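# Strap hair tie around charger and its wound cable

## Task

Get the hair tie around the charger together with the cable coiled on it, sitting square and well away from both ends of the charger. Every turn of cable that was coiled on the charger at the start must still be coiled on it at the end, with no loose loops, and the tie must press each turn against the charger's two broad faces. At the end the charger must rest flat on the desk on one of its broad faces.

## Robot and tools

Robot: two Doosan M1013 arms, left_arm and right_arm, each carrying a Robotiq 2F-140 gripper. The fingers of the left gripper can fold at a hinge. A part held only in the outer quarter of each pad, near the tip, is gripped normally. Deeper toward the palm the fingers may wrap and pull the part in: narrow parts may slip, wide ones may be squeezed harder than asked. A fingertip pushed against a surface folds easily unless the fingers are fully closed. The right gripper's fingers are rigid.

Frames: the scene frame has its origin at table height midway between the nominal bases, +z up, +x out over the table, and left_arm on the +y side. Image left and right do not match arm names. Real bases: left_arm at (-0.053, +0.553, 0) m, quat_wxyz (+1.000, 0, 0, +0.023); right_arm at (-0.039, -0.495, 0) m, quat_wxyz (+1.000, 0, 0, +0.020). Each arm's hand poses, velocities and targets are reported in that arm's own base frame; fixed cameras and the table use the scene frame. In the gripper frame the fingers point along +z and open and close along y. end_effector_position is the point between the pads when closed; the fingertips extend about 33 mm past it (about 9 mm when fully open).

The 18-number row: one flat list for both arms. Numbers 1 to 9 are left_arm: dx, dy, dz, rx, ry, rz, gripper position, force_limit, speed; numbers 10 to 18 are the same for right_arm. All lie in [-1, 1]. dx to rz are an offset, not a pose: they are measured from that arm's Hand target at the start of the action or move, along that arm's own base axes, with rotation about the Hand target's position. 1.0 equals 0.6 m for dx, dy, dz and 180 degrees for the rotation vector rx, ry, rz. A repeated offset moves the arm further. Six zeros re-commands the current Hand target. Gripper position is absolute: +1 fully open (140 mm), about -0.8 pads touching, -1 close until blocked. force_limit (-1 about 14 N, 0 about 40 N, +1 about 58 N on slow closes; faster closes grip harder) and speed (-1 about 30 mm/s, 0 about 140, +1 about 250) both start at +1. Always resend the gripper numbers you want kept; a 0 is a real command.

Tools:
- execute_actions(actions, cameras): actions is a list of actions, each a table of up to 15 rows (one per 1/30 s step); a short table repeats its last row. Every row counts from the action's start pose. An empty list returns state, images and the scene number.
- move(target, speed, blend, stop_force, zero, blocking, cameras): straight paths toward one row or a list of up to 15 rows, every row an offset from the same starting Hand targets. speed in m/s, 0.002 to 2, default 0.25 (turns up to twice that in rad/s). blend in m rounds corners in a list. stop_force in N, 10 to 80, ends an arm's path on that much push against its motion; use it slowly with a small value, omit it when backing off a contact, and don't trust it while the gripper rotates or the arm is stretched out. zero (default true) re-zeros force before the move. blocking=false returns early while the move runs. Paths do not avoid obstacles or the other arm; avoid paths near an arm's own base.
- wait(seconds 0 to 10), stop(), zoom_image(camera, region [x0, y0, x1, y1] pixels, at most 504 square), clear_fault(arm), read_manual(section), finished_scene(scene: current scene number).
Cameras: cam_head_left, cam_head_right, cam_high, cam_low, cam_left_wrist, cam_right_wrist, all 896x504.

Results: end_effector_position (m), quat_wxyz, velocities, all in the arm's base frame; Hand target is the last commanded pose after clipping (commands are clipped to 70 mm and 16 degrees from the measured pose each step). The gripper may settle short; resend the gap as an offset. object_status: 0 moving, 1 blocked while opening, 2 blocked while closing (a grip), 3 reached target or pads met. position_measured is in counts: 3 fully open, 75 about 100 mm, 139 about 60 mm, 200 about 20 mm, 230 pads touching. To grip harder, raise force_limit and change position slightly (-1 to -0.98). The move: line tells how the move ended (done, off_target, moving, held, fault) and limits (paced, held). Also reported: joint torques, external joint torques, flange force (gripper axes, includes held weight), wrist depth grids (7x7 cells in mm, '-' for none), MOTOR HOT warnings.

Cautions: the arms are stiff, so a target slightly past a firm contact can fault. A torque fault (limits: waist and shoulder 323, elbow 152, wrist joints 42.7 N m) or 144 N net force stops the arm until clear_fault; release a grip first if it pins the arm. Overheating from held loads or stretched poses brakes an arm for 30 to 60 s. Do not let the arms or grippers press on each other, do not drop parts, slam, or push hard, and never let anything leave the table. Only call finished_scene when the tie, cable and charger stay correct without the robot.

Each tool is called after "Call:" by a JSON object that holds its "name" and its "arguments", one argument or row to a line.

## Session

Call:
{"name": "execute_actions", "arguments": {
  "actions": []
}}

Scene clock: 0.00 s.
left_arm: end_effector_position=(+0.6331, -0.6607, +0.1311) position_measured=3 object_status=3 end_effector_quat_wxyz=(-0.057, +0.610, -0.516, +0.599) | right_arm: end_effector_position=(+0.6512, -0.3825, +0.1122) position_measured=3 object_status=3 end_effector_quat_wxyz=(+0.026, +0.619, -0.457, +0.638)
Joint positions: left_arm=[-0.968 0.509 2.062 2.634 0.769 -0.497] | right_arm=[-0.501 0.457 2.395 0.194 -1.101 2.111]
Joint velocities: within noise
Joint torques (N m): no reading
External joint torques (N m): no reading
Flange force (N): no reading
Wrist depth (mm): cam_left_wrist=[- 2444 2938 2752 3486 2615 1881 / - 2668 2873 2399 2938 2059 1575 / - - 3040 3113 2254 1687 1383 / - 119 513 2444 1854 141 1157 / - 102 427 330 268 208 99 / - 412 358 278 226 189 99 / - 393 298 239 199 174 152] | cam_right_wrist=[- - - 5554 - - 264 / 2624 2948 2777 578 - - - / - 2462 2745 552 311 - - / 2171 118 3023 448 - 140 182 / - 128 - 319 275 210 - / - 1974 - 310 - - - / - 2296 383 241 233 - -]
Hand target: left_arm +0.6331, -0.6607, +0.1311; -0.057, +0.610, -0.516, +0.599 | right_arm +0.6512, -0.3825, +0.1122; +0.026, +0.619, -0.457, +0.638
Tool commands: left_gripper/position=+1.0 left_gripper/force_limit=+1.0 left_gripper/speed=+1.0 right_gripper/position=+1.0 right_gripper/force_limit=+1.0 right_gripper/speed=+1.0

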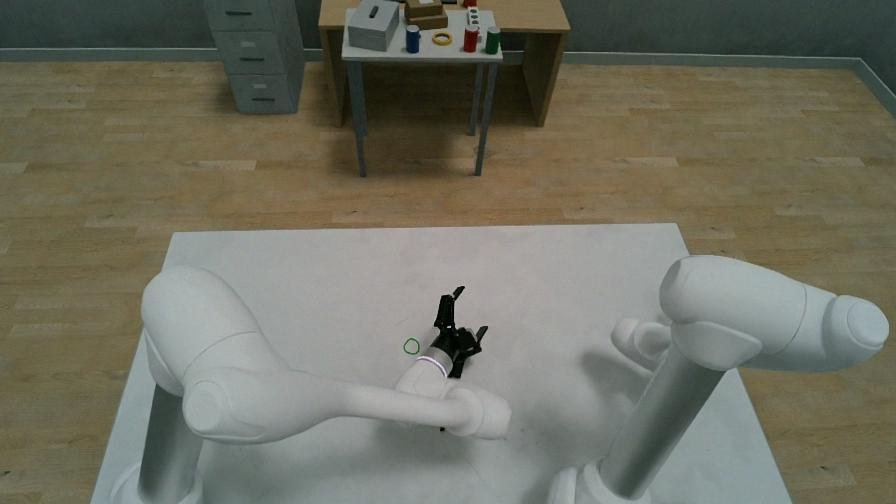

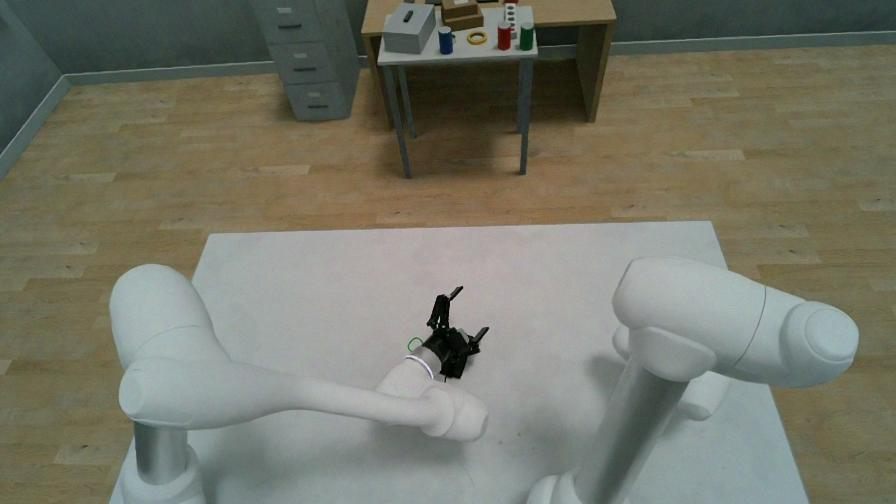

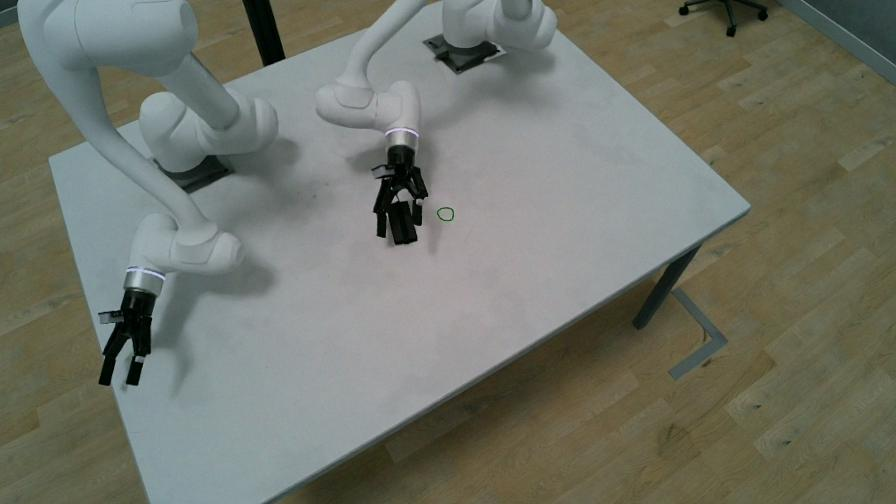

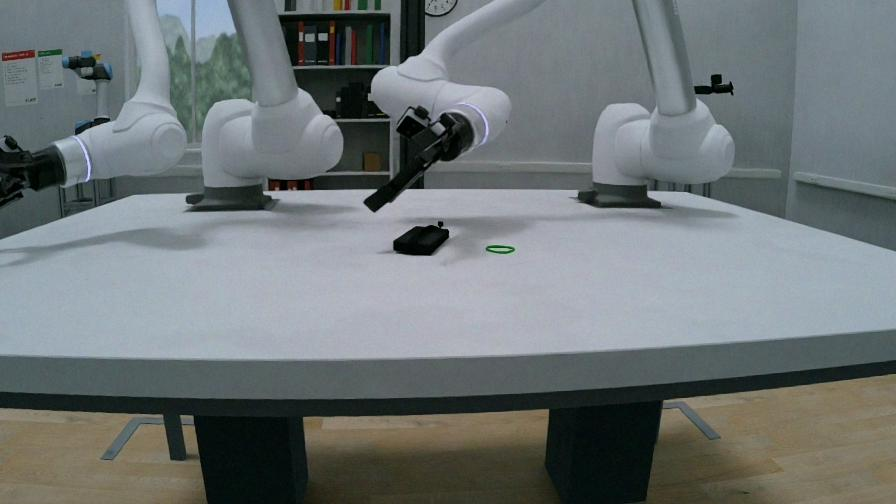

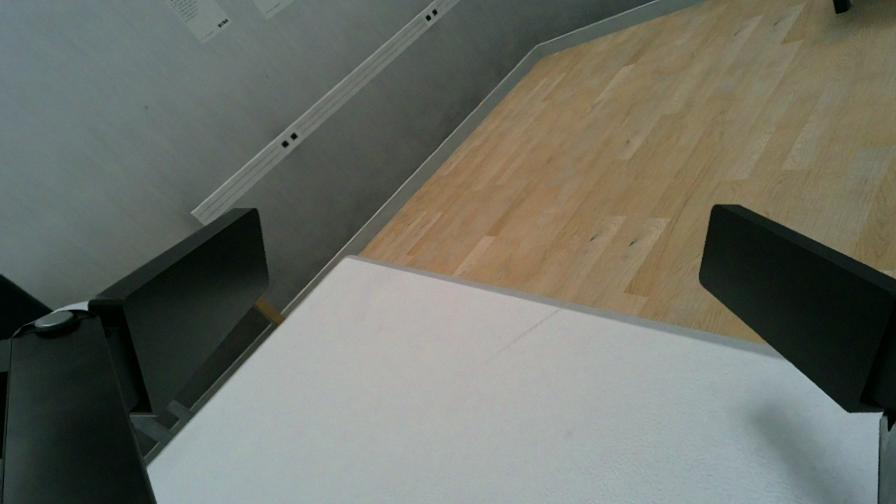

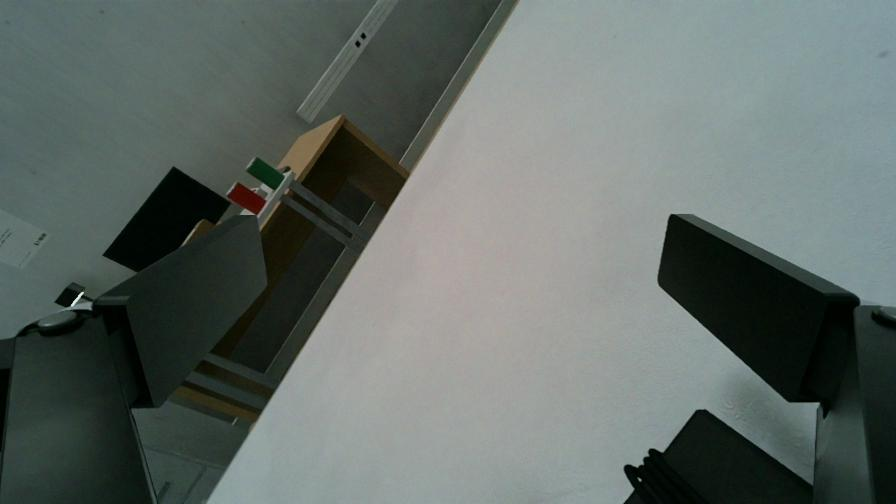

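Call:
{"name": "move", "arguments": {
  "target": [
    [0,0,0.25,0,0,0,0,0,0,0,0,0.25,0,0,0,1,1,1],
    [-0.138,0.317,0.25,-0.042,0.44,0.379,0,0,0,0,0,0.25,0,0,0,1,1,1]
  ],
  "speed": 0.3,
  "blend": [0.05,0],
  "cameras": ["cam_right_wrist","cam_head_left","cam_high"]
}}

Scene clock: 92.13 s.
left_arm: end_effector_position=(+0.5503, -0.4705, +0.2812) position_measured=129 object_status=3 end_effector_quat_wxyz=(+0.001, +1.000, +0.000, +0.000) | right_arm: end_effector_position=(+0.6512, -0.3825, +0.2622) position_measured=3 object_status=3 end_effector_quat_wxyz=(+0.026, +0.619, -0.457, +0.638)
Joint positions: left_arm=[-0.755 0.294 1.516 0 1.33 0.816] | right_arm=[-0.501 0.148 2.336 0.257 -0.743 2.009]
Joint torques (N m): left_arm=[0.65 -68.94 -40.47 4.2 -0.09 0.31] | right_arm=[1.8 -46.29 -27.21 1.75 -3.2 -0.34]
External joint torques (N m): left_arm=[-0.32 -1.38 -0.01 -0.01 0.04 -0.31] | right_arm=[-1.8 1.81 -1.94 0.5 0.56 0.31]
Flange force (N): left_arm=[-2.2 -0.7 -0.6] | right_arm=[1.6 1.1 6.4]
Wrist depth (mm): cam_left_wrist=[- 2695 - 4508 3352 2668 2092 / - - - 3962 3533 2377 1881 / - - - 3789 2589 1966 1614 / - 119 - 2782 2059 140 1321 / - 110 2971 2254 1791 1477 99 / - 2027 2615 508 1461 1348 95 / - 2615 541 436 367 324 272] | cam_right_wrist=[369 - - 371 379 382 - / - 391 390 399 393 - - / 419 409 - 430 406 - 424 / - 418 132 - 134 448 - / - - 86 - 118 92 - / - - - 526 - - - / - - - - - - -]
Hand target: left_arm +0.5503, -0.4705, +0.2811; +0.001, +1.000, +0.000, +0.000 | right_arm +0.6512, -0.3825, +0.2622; +0.026, +0.619, -0.457, +0.638
Off the commanded pose: left_arm 0.000 m, 0 deg | right_arm 0.000 m, 0 deg.
move: done
Images, in order (width x height): cam_head_left 896x504, cam_high 896x504, cam_right_wrist 896x504.

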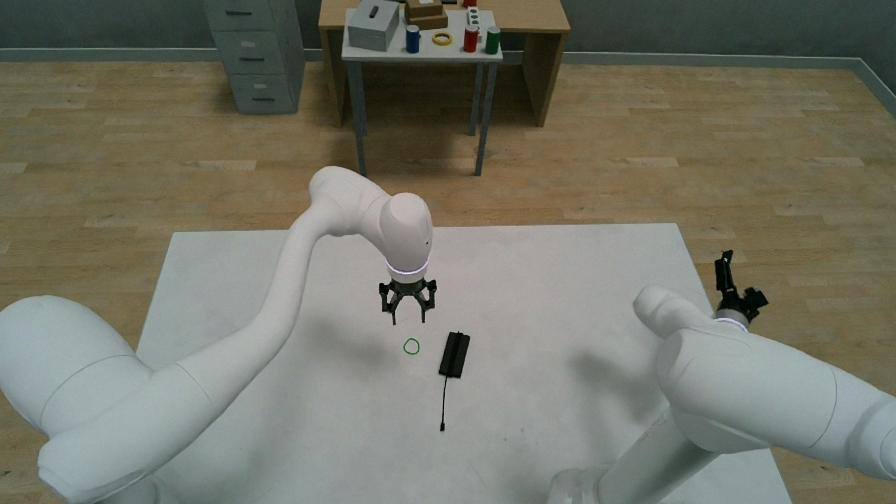

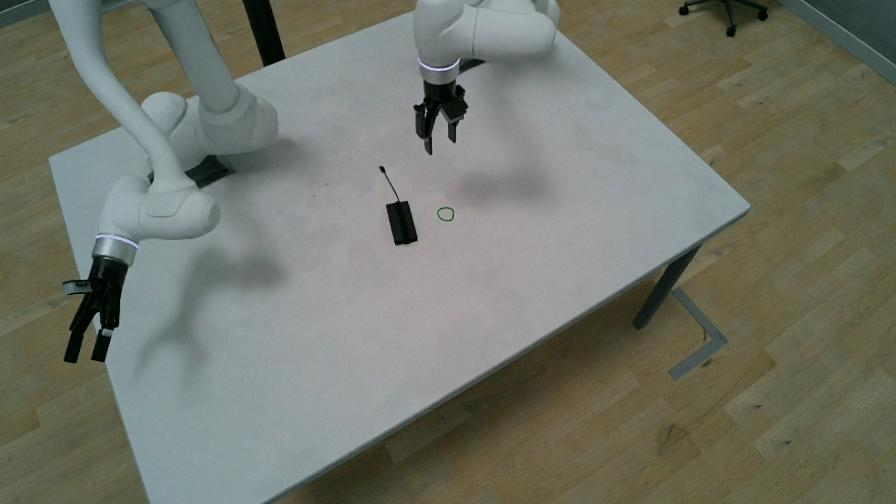

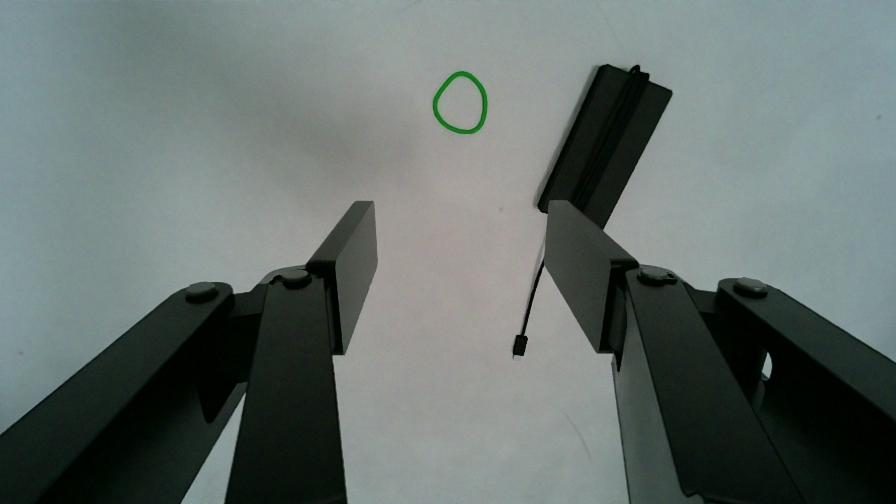

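Call:
{"name": "move", "arguments": {
  "target": [-0.02,-0.05,-0.385,0,0,0,-1,-1,0,0,0,0,0,0,0,1,1,1],
  "speed": 0.25
}}

Call:
{"name": "move", "arguments": {
  "target": [0,0,-0.03,0,0,0,-1,-1,0,0,0,0,0,0,0,1,1,1],
  "speed": 0.008,
  "stop_force": 10
}}

Scene clock: 111.73 s.
left_arm: end_effector_position=(+0.5383, -0.5006, +0.0502) position_measured=233 object_status=3 end_effector_quat_wxyz=(+0.001, +1.000, +0.000, +0.000) | right_arm: end_effector_position=(+0.6512, -0.3825, +0.2622) position_measured=3 object_status=3 end_effector_quat_wxyz=(+0.026, +0.619, -0.457, +0.638)
Joint positions: left_arm=[-0.796 0.465 1.724 -0.001 0.951 0.775] | right_arm=[-0.501 0.148 2.336 0.257 -0.743 2.009]
Joint torques (N m): left_arm=[0.27 -78.24 -33.71 3.48 -0.16 0.26] | right_arm=[1.6 -46.07 -27.79 1.67 -3.12 -0.3]
External joint torques (N m): left_arm=[-0.54 -2.51 -0.43 0.04 0.11 -0.26] | right_arm=[-1.54 1.5 -1.44 0.58 0.47 0.28]
Flange force (N): left_arm=[-2.5 -0.8 -2.8] | right_arm=[1.1 0.7 5.0]
Wrist depth (mm): cam_left_wrist=[2873 2467 - 5684 3735 2724 2092 / - 2444 3040 3268 3268 2179 1868 / 1816 - 2905 3631 2563 1981 1566 / - 118 3268 2752 2092 141 1301 / - 110 2938 2356 1720 1486 99 / - 110 2421 507 1477 1327 95 / - 2356 550 434 362 326 271] | cam_right_wrist=[- 165 163 - 169 164 144 / 174 174 173 175 178 173 154 / 183 186 - 184 186 - 167 / 190 197 195 112 183 - 210 / - 207 - - - - 211 / - - - - - - - / - - - - - - -]
Hand target: left_arm +0.5383, -0.5005, +0.0501; +0.001, +1.000, +0.000, +0.000 | right_arm +0.6512, -0.3825, +0.2622; +0.026, +0.619, -0.457, +0.638
Off the commanded pose: left_arm 0.000 m, 0 deg | right_arm 0.000 m, 0 deg.
move: done

Scene clock: 114.43 s.
left_arm: end_effector_position=(+0.5383, -0.5005, +0.0331) position_measured=233 object_status=3 end_effector_quat_wxyz=(+0.001, +1.000, +0.000, +0.000) | right_arm: end_effector_position=(+0.6512, -0.3825, +0.2622) position_measured=3 object_status=3 end_effector_quat_wxyz=(+0.026, +0.619, -0.457, +0.638)
Joint positions: left_arm=[-0.796 0.482 1.735 0 0.924 0.775] | right_arm=[-0.501 0.148 2.336 0.257 -0.743 2.009]
Joint torques (N m): left_arm=[0.02 -63.11 -26.43 3.25 -2.32 0.35] | right_arm=[1.81 -45.7 -27.27 1.68 -3.13 -0.38]
External joint torques (N m): left_arm=[0.09 -17.74 -6.85 0.19 2.27 -0.35] | right_arm=[-1.82 1.21 -2.05 0.58 0.48 0.36]
Flange force (N): left_arm=[-5.1 -4.2 -25.4] | right_arm=[2.2 0.6 5.6]
Wrist depth (mm): cam_left_wrist=[- 2589 - 3902 2873 2752 2109 / - - 3150 - 3268 2399 1854 / - - - 2971 2563 2043 1604 / - 119 - 2905 2109 141 1327 / - 110 3005 2274 1816 1494 99 / - 1996 2467 505 1477 1355 95 / - 2444 544 435 364 324 272] | cam_right_wrist=[151 150 151 152 150 - - / 158 158 159 160 - - - / 163 164 167 166 169 - - / - - 179 123 177 - 160 / 190 - - - - 159 194 / 202 - - - - - 205 / - - - - - - -]
Hand target: left_arm +0.5383, -0.5005, +0.0331; +0.001, +1.000, +0.000, +0.000 (not the last commanded pose) | right_arm +0.6512, -0.3825, +0.2622; +0.026, +0.619, -0.457, +0.638
Off the commanded pose: left_arm 0.001 m, 0 deg | right_arm 0.000 m, 0 deg.
move: contact (left_arm)

Call:
{"name": "move", "arguments": {
  "target": [0,0,0.25,0,0,0,-0.55,-1,0,0,0,0,0,0,0,1,1,1],
  "cameras": ["all"]
}}

Scene clock: 153.90 s.
left_arm: end_effector_position=(+0.5383, -0.5005, +0.1831) position_measured=199 object_status=3 end_effector_quat_wxyz=(+0.001, +1.000, +0.000, +0.000) | right_arm: end_effector_position=(+0.6512, -0.3825, +0.2622) position_measured=3 object_status=3 end_effector_quat_wxyz=(+0.026, +0.619, -0.457, +0.638)
Joint positions: left_arm=[-0.796 0.36 1.609 0 1.17 0.775] | right_arm=[-0.501 0.148 2.336 0.257 -0.743 2.009]
Joint torques (N m): left_arm=[0.13 -72.76 -38.78 3.95 -0.27 0.26] | right_arm=[1.72 -45.75 -27.44 1.7 -3.17 -0.35]
External joint torques (N m): left_arm=[0.06 -2.2 0.34 0.02 0.22 -0.26] | right_arm=[-1.73 1.21 -1.84 0.56 0.52 0.32]
Flange force (N): left_arm=[-3.0 -2.4 -1.4] | right_arm=[2.1 0.6 5.2]
Wrist depth (mm): cam_left_wrist=[- 2641 2782 3533 2971 2971 2197 / - 3005 3150 3735 3268 2356 1816 / - 2668 2109 3845 2615 2011 1585 / - 119 - 2971 2126 141 1362 / - 109 2905 2314 1732 1494 99 / - 109 2490 511 1421 1334 95 / - 2538 542 435 362 327 272] | cam_right_wrist=[- - - 291 - 288 284 / - - 297 305 - 297 - / 323 - - 327 331 - 328 / 338 335 - - - 356 341 / 358 - 92 - - - - / - - - - - - 391 / - - - - - - -]
Hand target: left_arm +0.5383, -0.5005, +0.1831; +0.001, +1.000, +0.000, +0.000 | right_arm +0.6512, -0.3825, +0.2622; +0.026, +0.619, -0.457, +0.638
Off the commanded pose: left_arm 0.000 m, 0 deg | right_arm 0.000 m, 0 deg.
move: done

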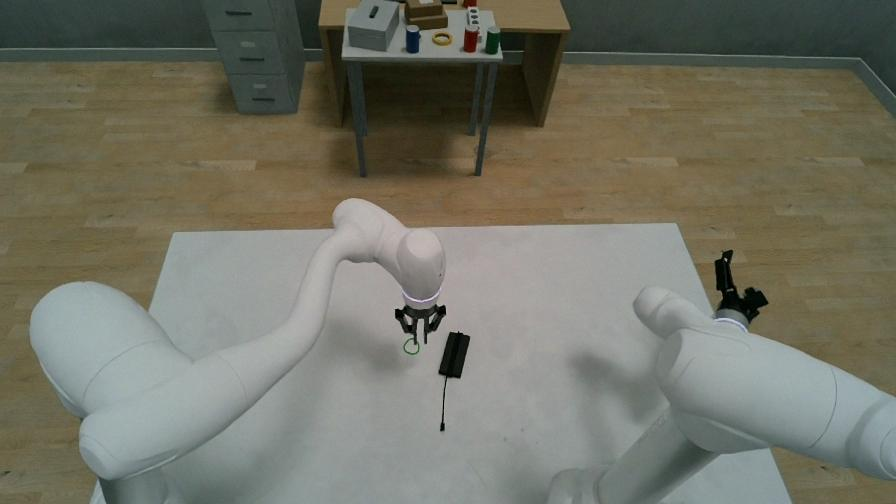

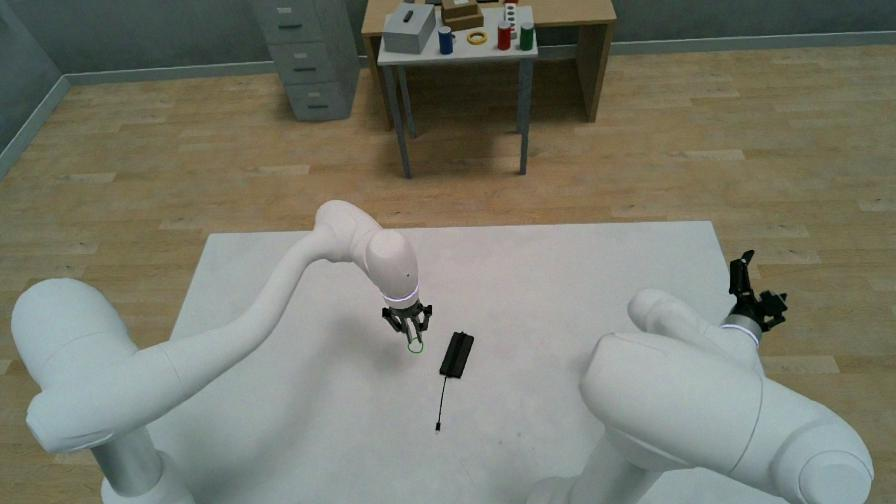

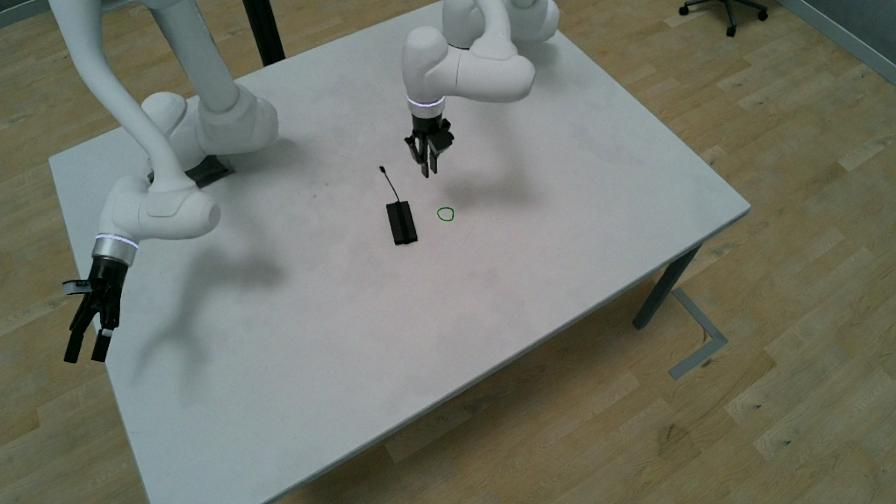

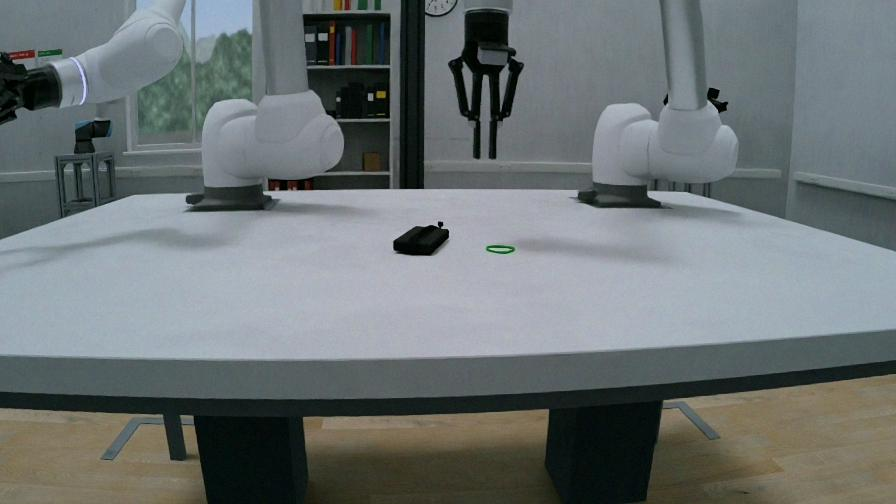

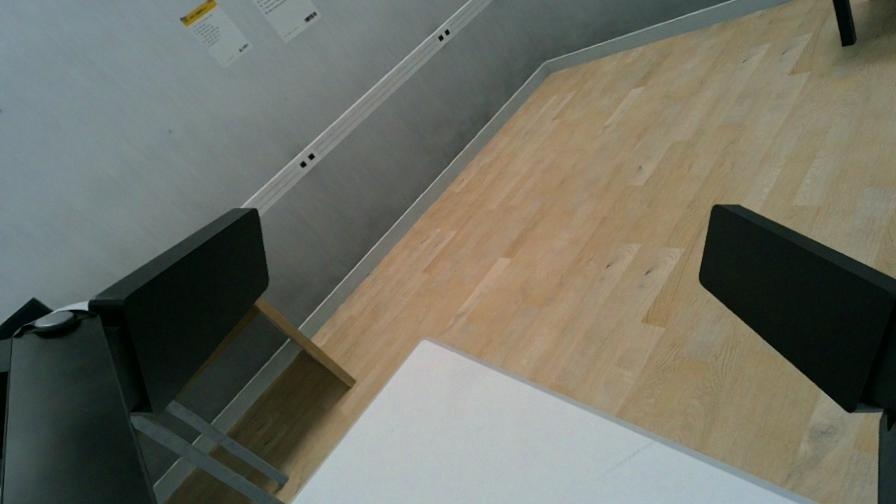

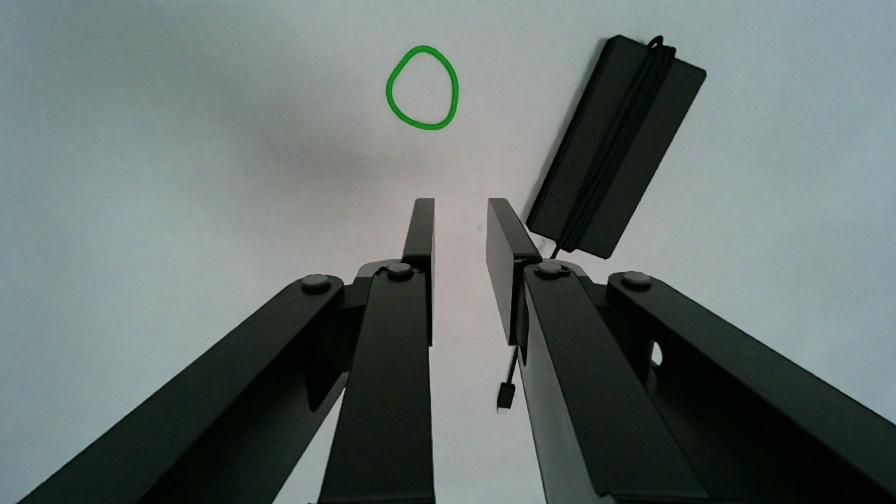

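Call:
{"name": "move", "arguments": {
  "target": [
    [0.0828,-0.0033,-0.19,0,0,0,-0.55,-1,0,0,0,0,0,0,0,1,1,1],
    [0.0828,-0.0033,-0.247,0,0,0,-0.55,-1,0,0,0,0,0,0,0,1,1,1]
  ],
  "speed": [0.15,0.05],
  "cameras": ["cam_right_wrist","cam_low"]
}}

Call:
{"name": "move", "arguments": {
  "target": [0,0,0,0,0,0,-1,-1,-1,0,0,0,0,0,0,1,1,1],
  "cameras": ["cam_right_wrist","cam_low"]
}}

Call:
{"name": "move", "arguments": {
  "target": [0,0,0.15,0,0,0,-1,-1,-1,0,0,0,0,0,0,1,1,1],
  "speed": 0.05,
  "cameras": ["cam_right_wrist","cam_low"]
}}

Scene clock: 172.10 s.
left_arm: end_effector_position=(+0.5880, -0.5025, +0.0349) position_measured=199 object_status=3 end_effector_quat_wxyz=(+0.001, +1.000, +0.000, +0.000) | right_arm: end_effector_position=(+0.6512, -0.3825, +0.2622) position_measured=3 object_status=3 end_effector_quat_wxyz=(+0.026, +0.619, -0.457, +0.638)
Joint positions: left_arm=[-0.752 0.531 1.649 -0.001 0.96 0.82] | right_arm=[-0.501 0.148 2.336 0.257 -0.743 2.009]
Joint torques (N m): left_arm=[0.37 -84.87 -33.69 3.46 -0.15 0.28] | right_arm=[1.59 -46.05 -27.62 1.77 -3.14 -0.38]
External joint torques (N m): left_arm=[-0.53 -0.6 -0.32 0.05 0.1 -0.28] | right_arm=[-1.56 1.6 -1.38 0.47 0.51 0.35]
Flange force (N): left_arm=[-0.7 0.8 -0.9] | right_arm=[1.2 1.3 5.2]
Wrist depth (mm): cam_left_wrist=[2126 3533 - 4022 4933 2782 2143 / - - - - 3228 2235 1791 / 2254 - - 3582 2752 1937 1594 / - 119 3268 2971 2075 141 1327 / - 109 2905 2274 1767 1486 99 / - 109 2563 509 1406 1348 95 / - 2274 541 436 364 326 272] | cam_right_wrist=[- 149 152 - 151 154 152 / 160 159 - 163 161 161 164 / 168 - - 165 171 - 153 / 178 181 179 173 180 164 155 / - - 92 - - - - / - - - - - - 207 / - - - - - - -]
Hand target: left_arm +0.5880, -0.5025, +0.0349; +0.001, +1.000, +0.000, +0.000 | right_arm +0.6512, -0.3825, +0.2622; +0.026, +0.619, -0.457, +0.638
Off the commanded pose: left_arm 0.000 m, 0 deg | right_arm 0.000 m, 0 deg.
move: done
Images, in order (width x height): cam_low 896x504, cam_right_wrist 896x504.

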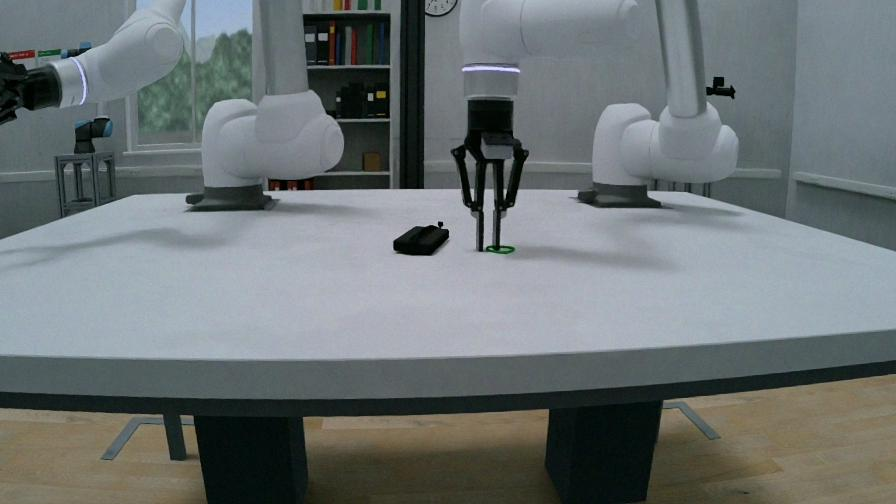

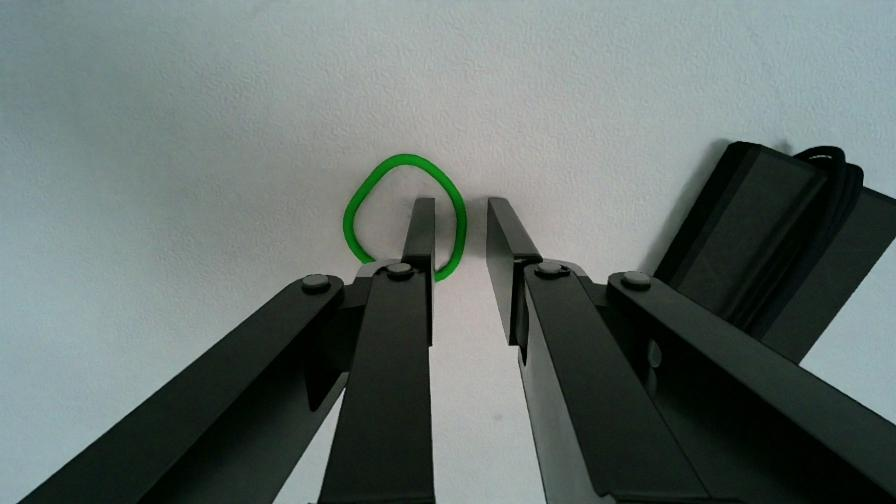

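Scene clock: 172.87 s.
left_arm: end_effector_position=(+0.5880, -0.5025, +0.0349) position_measured=225 object_status=0 end_effector_quat_wxyz=(+0.001, +1.000, +0.000, +0.000) | right_arm: end_effector_position=(+0.6512, -0.3825, +0.2622) position_measured=3 object_status=3 end_effector_quat_wxyz=(+0.026, +0.619, -0.457, +0.638)
Joint positions: left_arm=[-0.752 0.531 1.649 -0.001 0.96 0.82] | right_arm=[-0.501 0.148 2.336 0.257 -0.743 2.009]
Joint torques (N m): left_arm=[0.64 -84.07 -33.69 3.49 -0.18 0.34] | right_arm=[1.92 -46.22 -27.74 1.81 -3.05 -0.39]
External joint torques (N m): left_arm=[-0.07 -2.46 -0.54 0.06 0.13 -0.34] | right_arm=[-1.93 1.77 -1.35 0.43 0.41 0.36]
Flange force (N): left_arm=[-1.8 -0.9 -2.8] | right_arm=[1.2 2.3 5.6]
Wrist depth (mm): cam_left_wrist=[- 3150 2615 - 5127 2668 2161 / - - - - 3533 2254 1868 / - - - 3735 2695 1923 1604 / - 119 3113 2842 2143 140 1341 / - 109 2842 2356 1841 1469 99 / - 1453 2563 505 1453 1355 95 / - 2334 541 434 365 325 273] | cam_right_wrist=[- 149 - 152 153 153 155 / 161 159 162 159 162 162 - / 169 - 168 - 171 - 169 / 176 178 - 112 - 162 - / - 188 - - - - 191 / - - - - - - 207 / - - - - - - -]
Hand target: left_arm +0.5880, -0.5025, +0.0349; +0.001, +1.000, +0.000, +0.000 | right_arm +0.6512, -0.3825, +0.2622; +0.026, +0.619, -0.457, +0.638
Off the commanded pose: left_arm 0.000 m, 0 deg | right_arm 0.000 m, 0 deg.
move: done
Images, in order (width x height): cam_low 896x504, cam_right_wrist 896x504.

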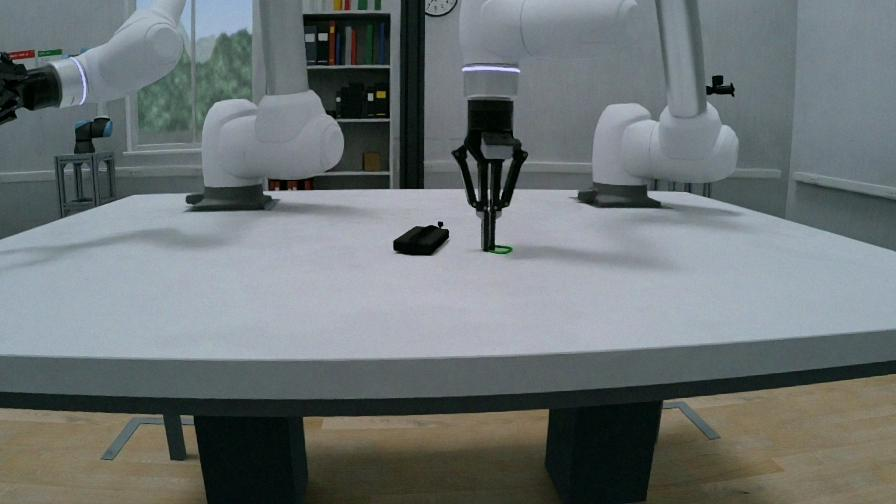

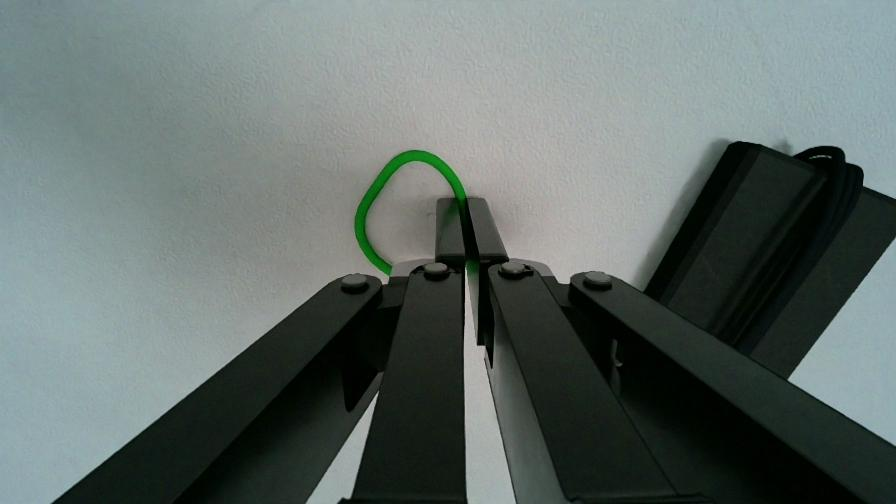

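Scene clock: 174.93 s.
left_arm: end_effector_position=(+0.5880, -0.5025, +0.1249) position_measured=225 object_status=2 end_effector_quat_wxyz=(+0.001, +1.000, +0.000, +0.000) | right_arm: end_effector_position=(+0.6512, -0.3825, +0.2622) position_measured=3 object_status=3 end_effector_quat_wxyz=(+0.026, +0.619, -0.457, +0.638)
Joint positions: left_arm=[-0.752 0.456 1.582 0 1.102 0.82] | right_arm=[-0.501 0.148 2.336 0.257 -0.743 2.009]
Joint torques (N m): left_arm=[0.07 -81.06 -36.93 3.83 -0.18 0.39] | right_arm=[1.71 -46.38 -27.48 1.73 -3.14 -0.26]
External joint torques (N m): left_arm=[0.25 -1.16 -0.21 0.02 0.13 -0.39] | right_arm=[-1.7 1.8 -1.84 0.53 0.49 0.23]
Flange force (N): left_arm=[-1.0 -0.6 -1.2] | right_arm=[1.1 0.8 6.2]
Wrist depth (mm): cam_left_wrist=[- 2752 - - 3228 2873 2179 / - - 2421 - 3228 2399 1895 / - - - 3631 2490 2027 1538 / 2334 119 - 2811 2109 141 1301 / - 109 2811 2314 1816 1477 99 / - 102 2467 505 1461 1341 94 / - 2490 542 436 363 326 273] | cam_right_wrist=[- 232 - - 236 - 238 / 246 247 246 251 248 - - / 259 - 264 - - - - / - 269 - 112 - - 284 / - - - - - 297 302 / - - - - - - 320 / - - - - - - -]
Hand target: left_arm +0.5880, -0.5025, +0.1249; +0.001, +1.000, +0.000, +0.000 | right_arm +0.6512, -0.3825, +0.2622; +0.026, +0.619, -0.457, +0.638
Off the commanded pose: left_arm 0.000 m, 0 deg | right_arm 0.000 m, 0 deg.
move: done
Images, in order (width x height): cam_low 896x504, cam_right_wrist 896x504.

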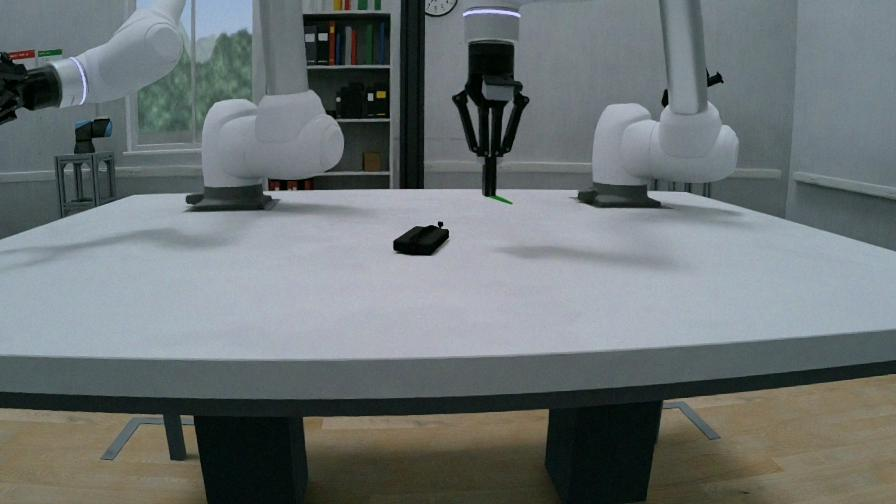

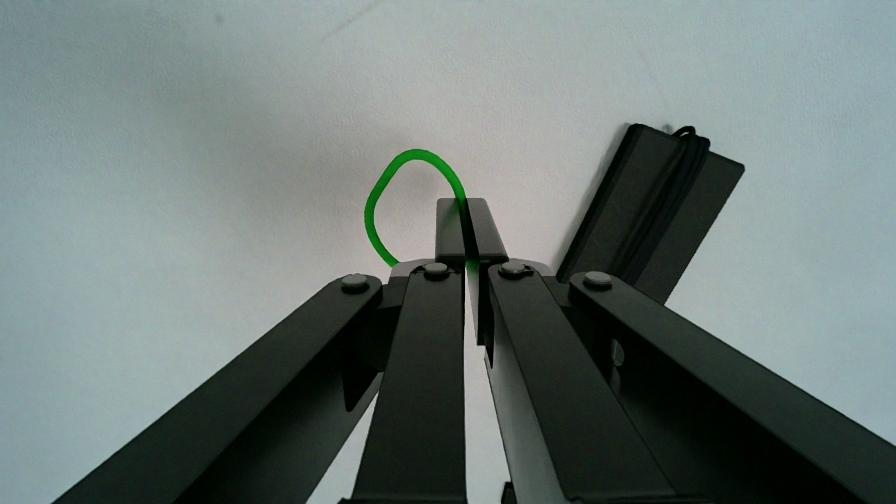

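Call:
{"name": "move", "arguments": {
  "target": [-0.0787,-0.2625,0.483,-0.5,0,0,-1,-1,-1,-0.1325,0.804,0.2167,0.364,0.102,0.618,-1,-1,1],
  "speed": 0.2,
  "cameras": ["all"]
}}

Scene clock: 218.73 s.
left_arm: end_effector_position=(+0.5408, -0.6600, +0.4147) position_measured=225 object_status=2 end_effector_quat_wxyz=(+0.708, +0.707, +0.000, +0.000) | right_arm: end_effector_position=(+0.5717, +0.0999, +0.3922) position_measured=235 object_status=3 end_effector_quat_wxyz=(+0.707, -0.707, +0.001, +0.000)
Joint positions: left_arm=[-0.599 0.296 1.909 -1.957 1.099 2.3] | right_arm=[-0.443 0.299 1.955 -1.86 -1.909 3.98]
Joint torques (N m): left_arm=[0.84 -61.94 -32.31 -3.11 1.81 0.3] | right_arm=[1.43 -61.51 -27.29 0.52 -2.42 -0.41]
External joint torques (N m): left_arm=[-0.74 -0.66 -0.42 0.02 0.02 -0.25] | right_arm=[-1.37 2 -1.66 0.49 0.56 0.37]
Flange force (N): left_arm=[-0.5 1.5 0.9] | right_arm=[5.3 0.3 -3.1]
Wrist depth (mm): cam_left_wrist=[1937 3683 - 4508 3582 745 503 / 2490 - - 524 1355 774 471 / 2235 - 1194 730 1103 827 473 / - - 1017 114 1251 769 505 / - - - 90 84 83 501 / - - 72 - - 74 454 / - - - - - 68 -] | cam_right_wrist=[514 4423 3619 - - - - / - 742 3852 597 - - - / - - 2843 484 - - - / - - 761 108 - 4265 - / - - - - - 3272 - / - - - - - - - / - - - - - - -]
Hand target: left_arm +0.5408, -0.6600, +0.4147; +0.708, +0.707, +0.000, +0.000 | right_arm +0.5717, +0.0999, +0.3922; +0.707, -0.707, +0.001, +0.000
Off the commanded pose: left_arm 0.000 m, 0 deg | right_arm 0.000 m, 0 deg.
move: done

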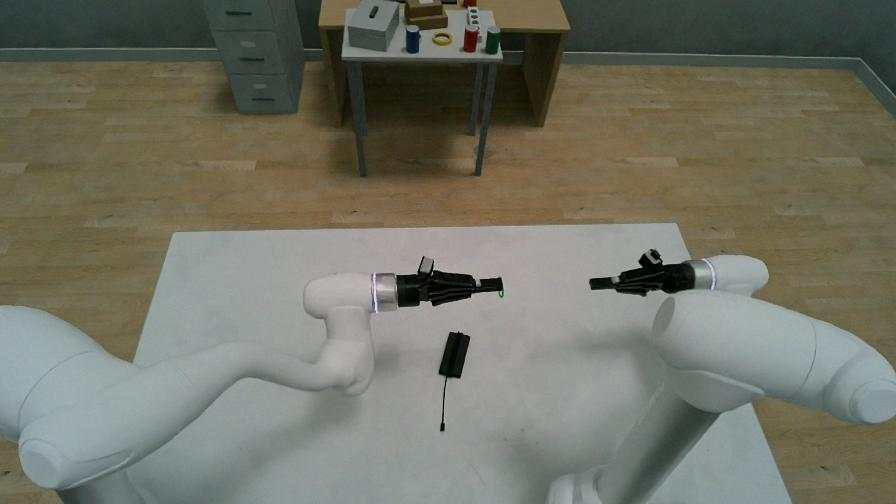

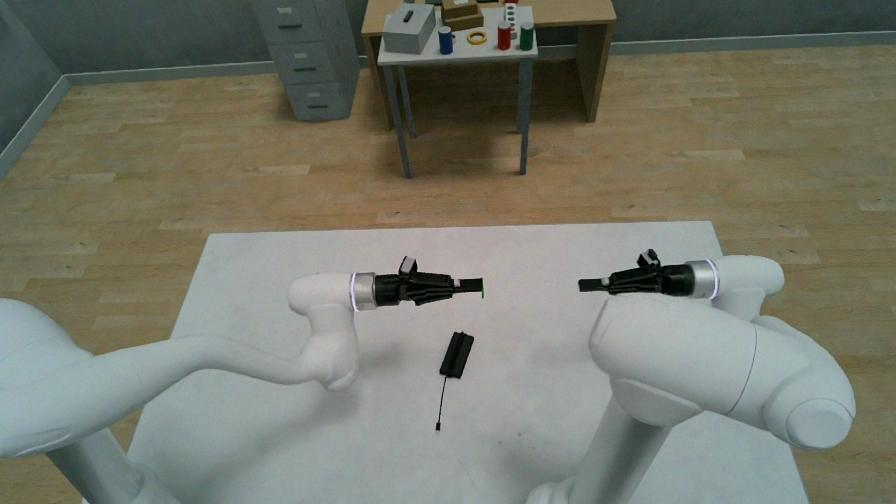

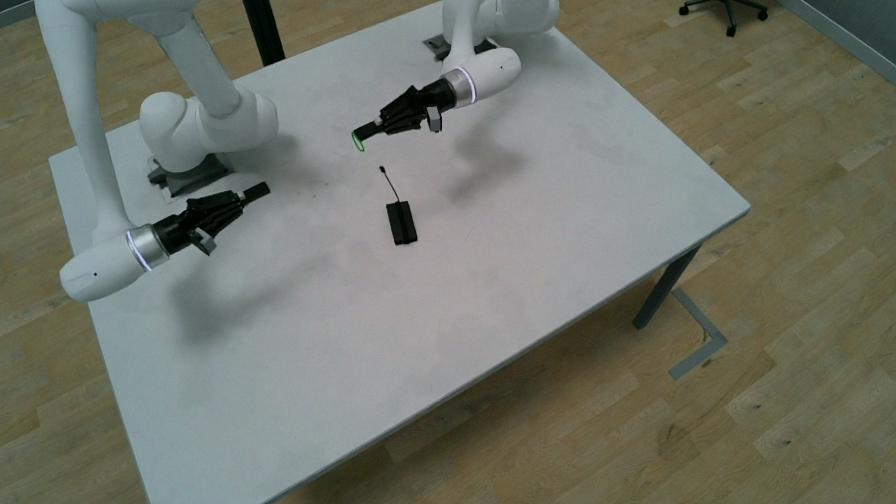

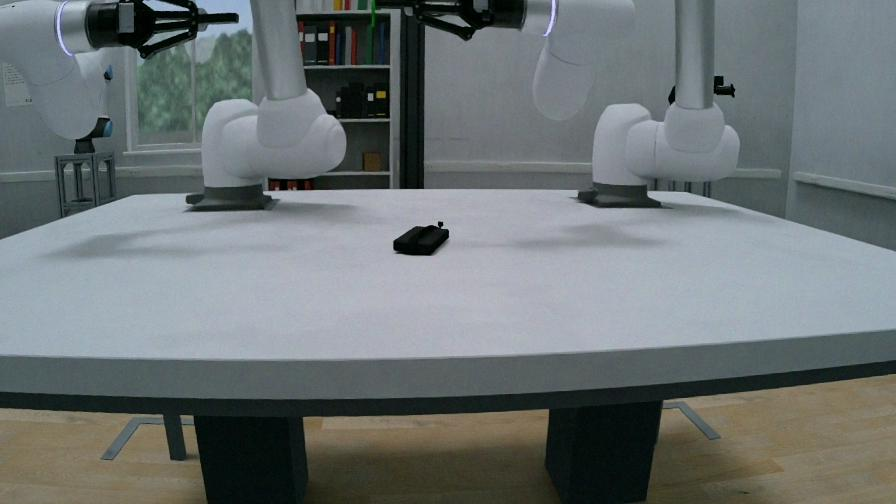

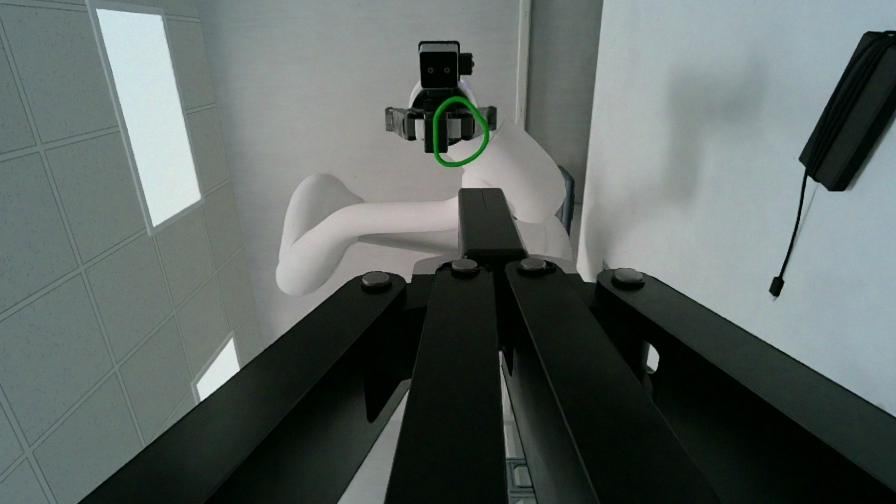

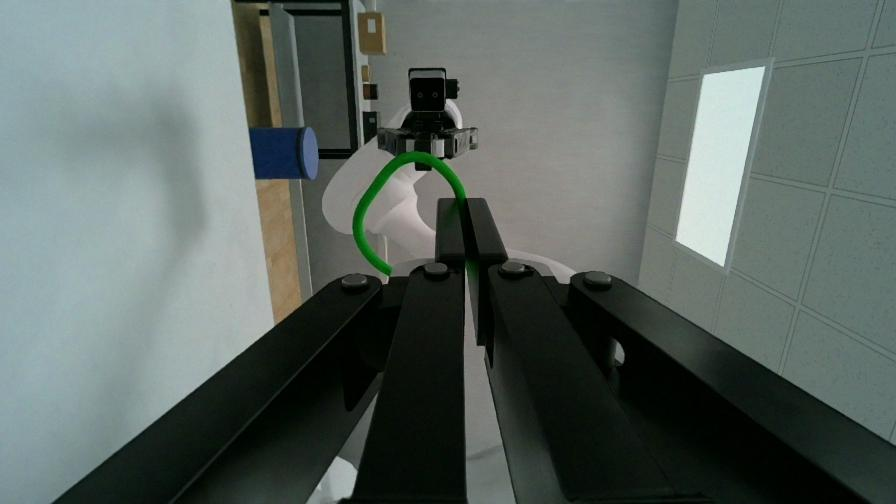

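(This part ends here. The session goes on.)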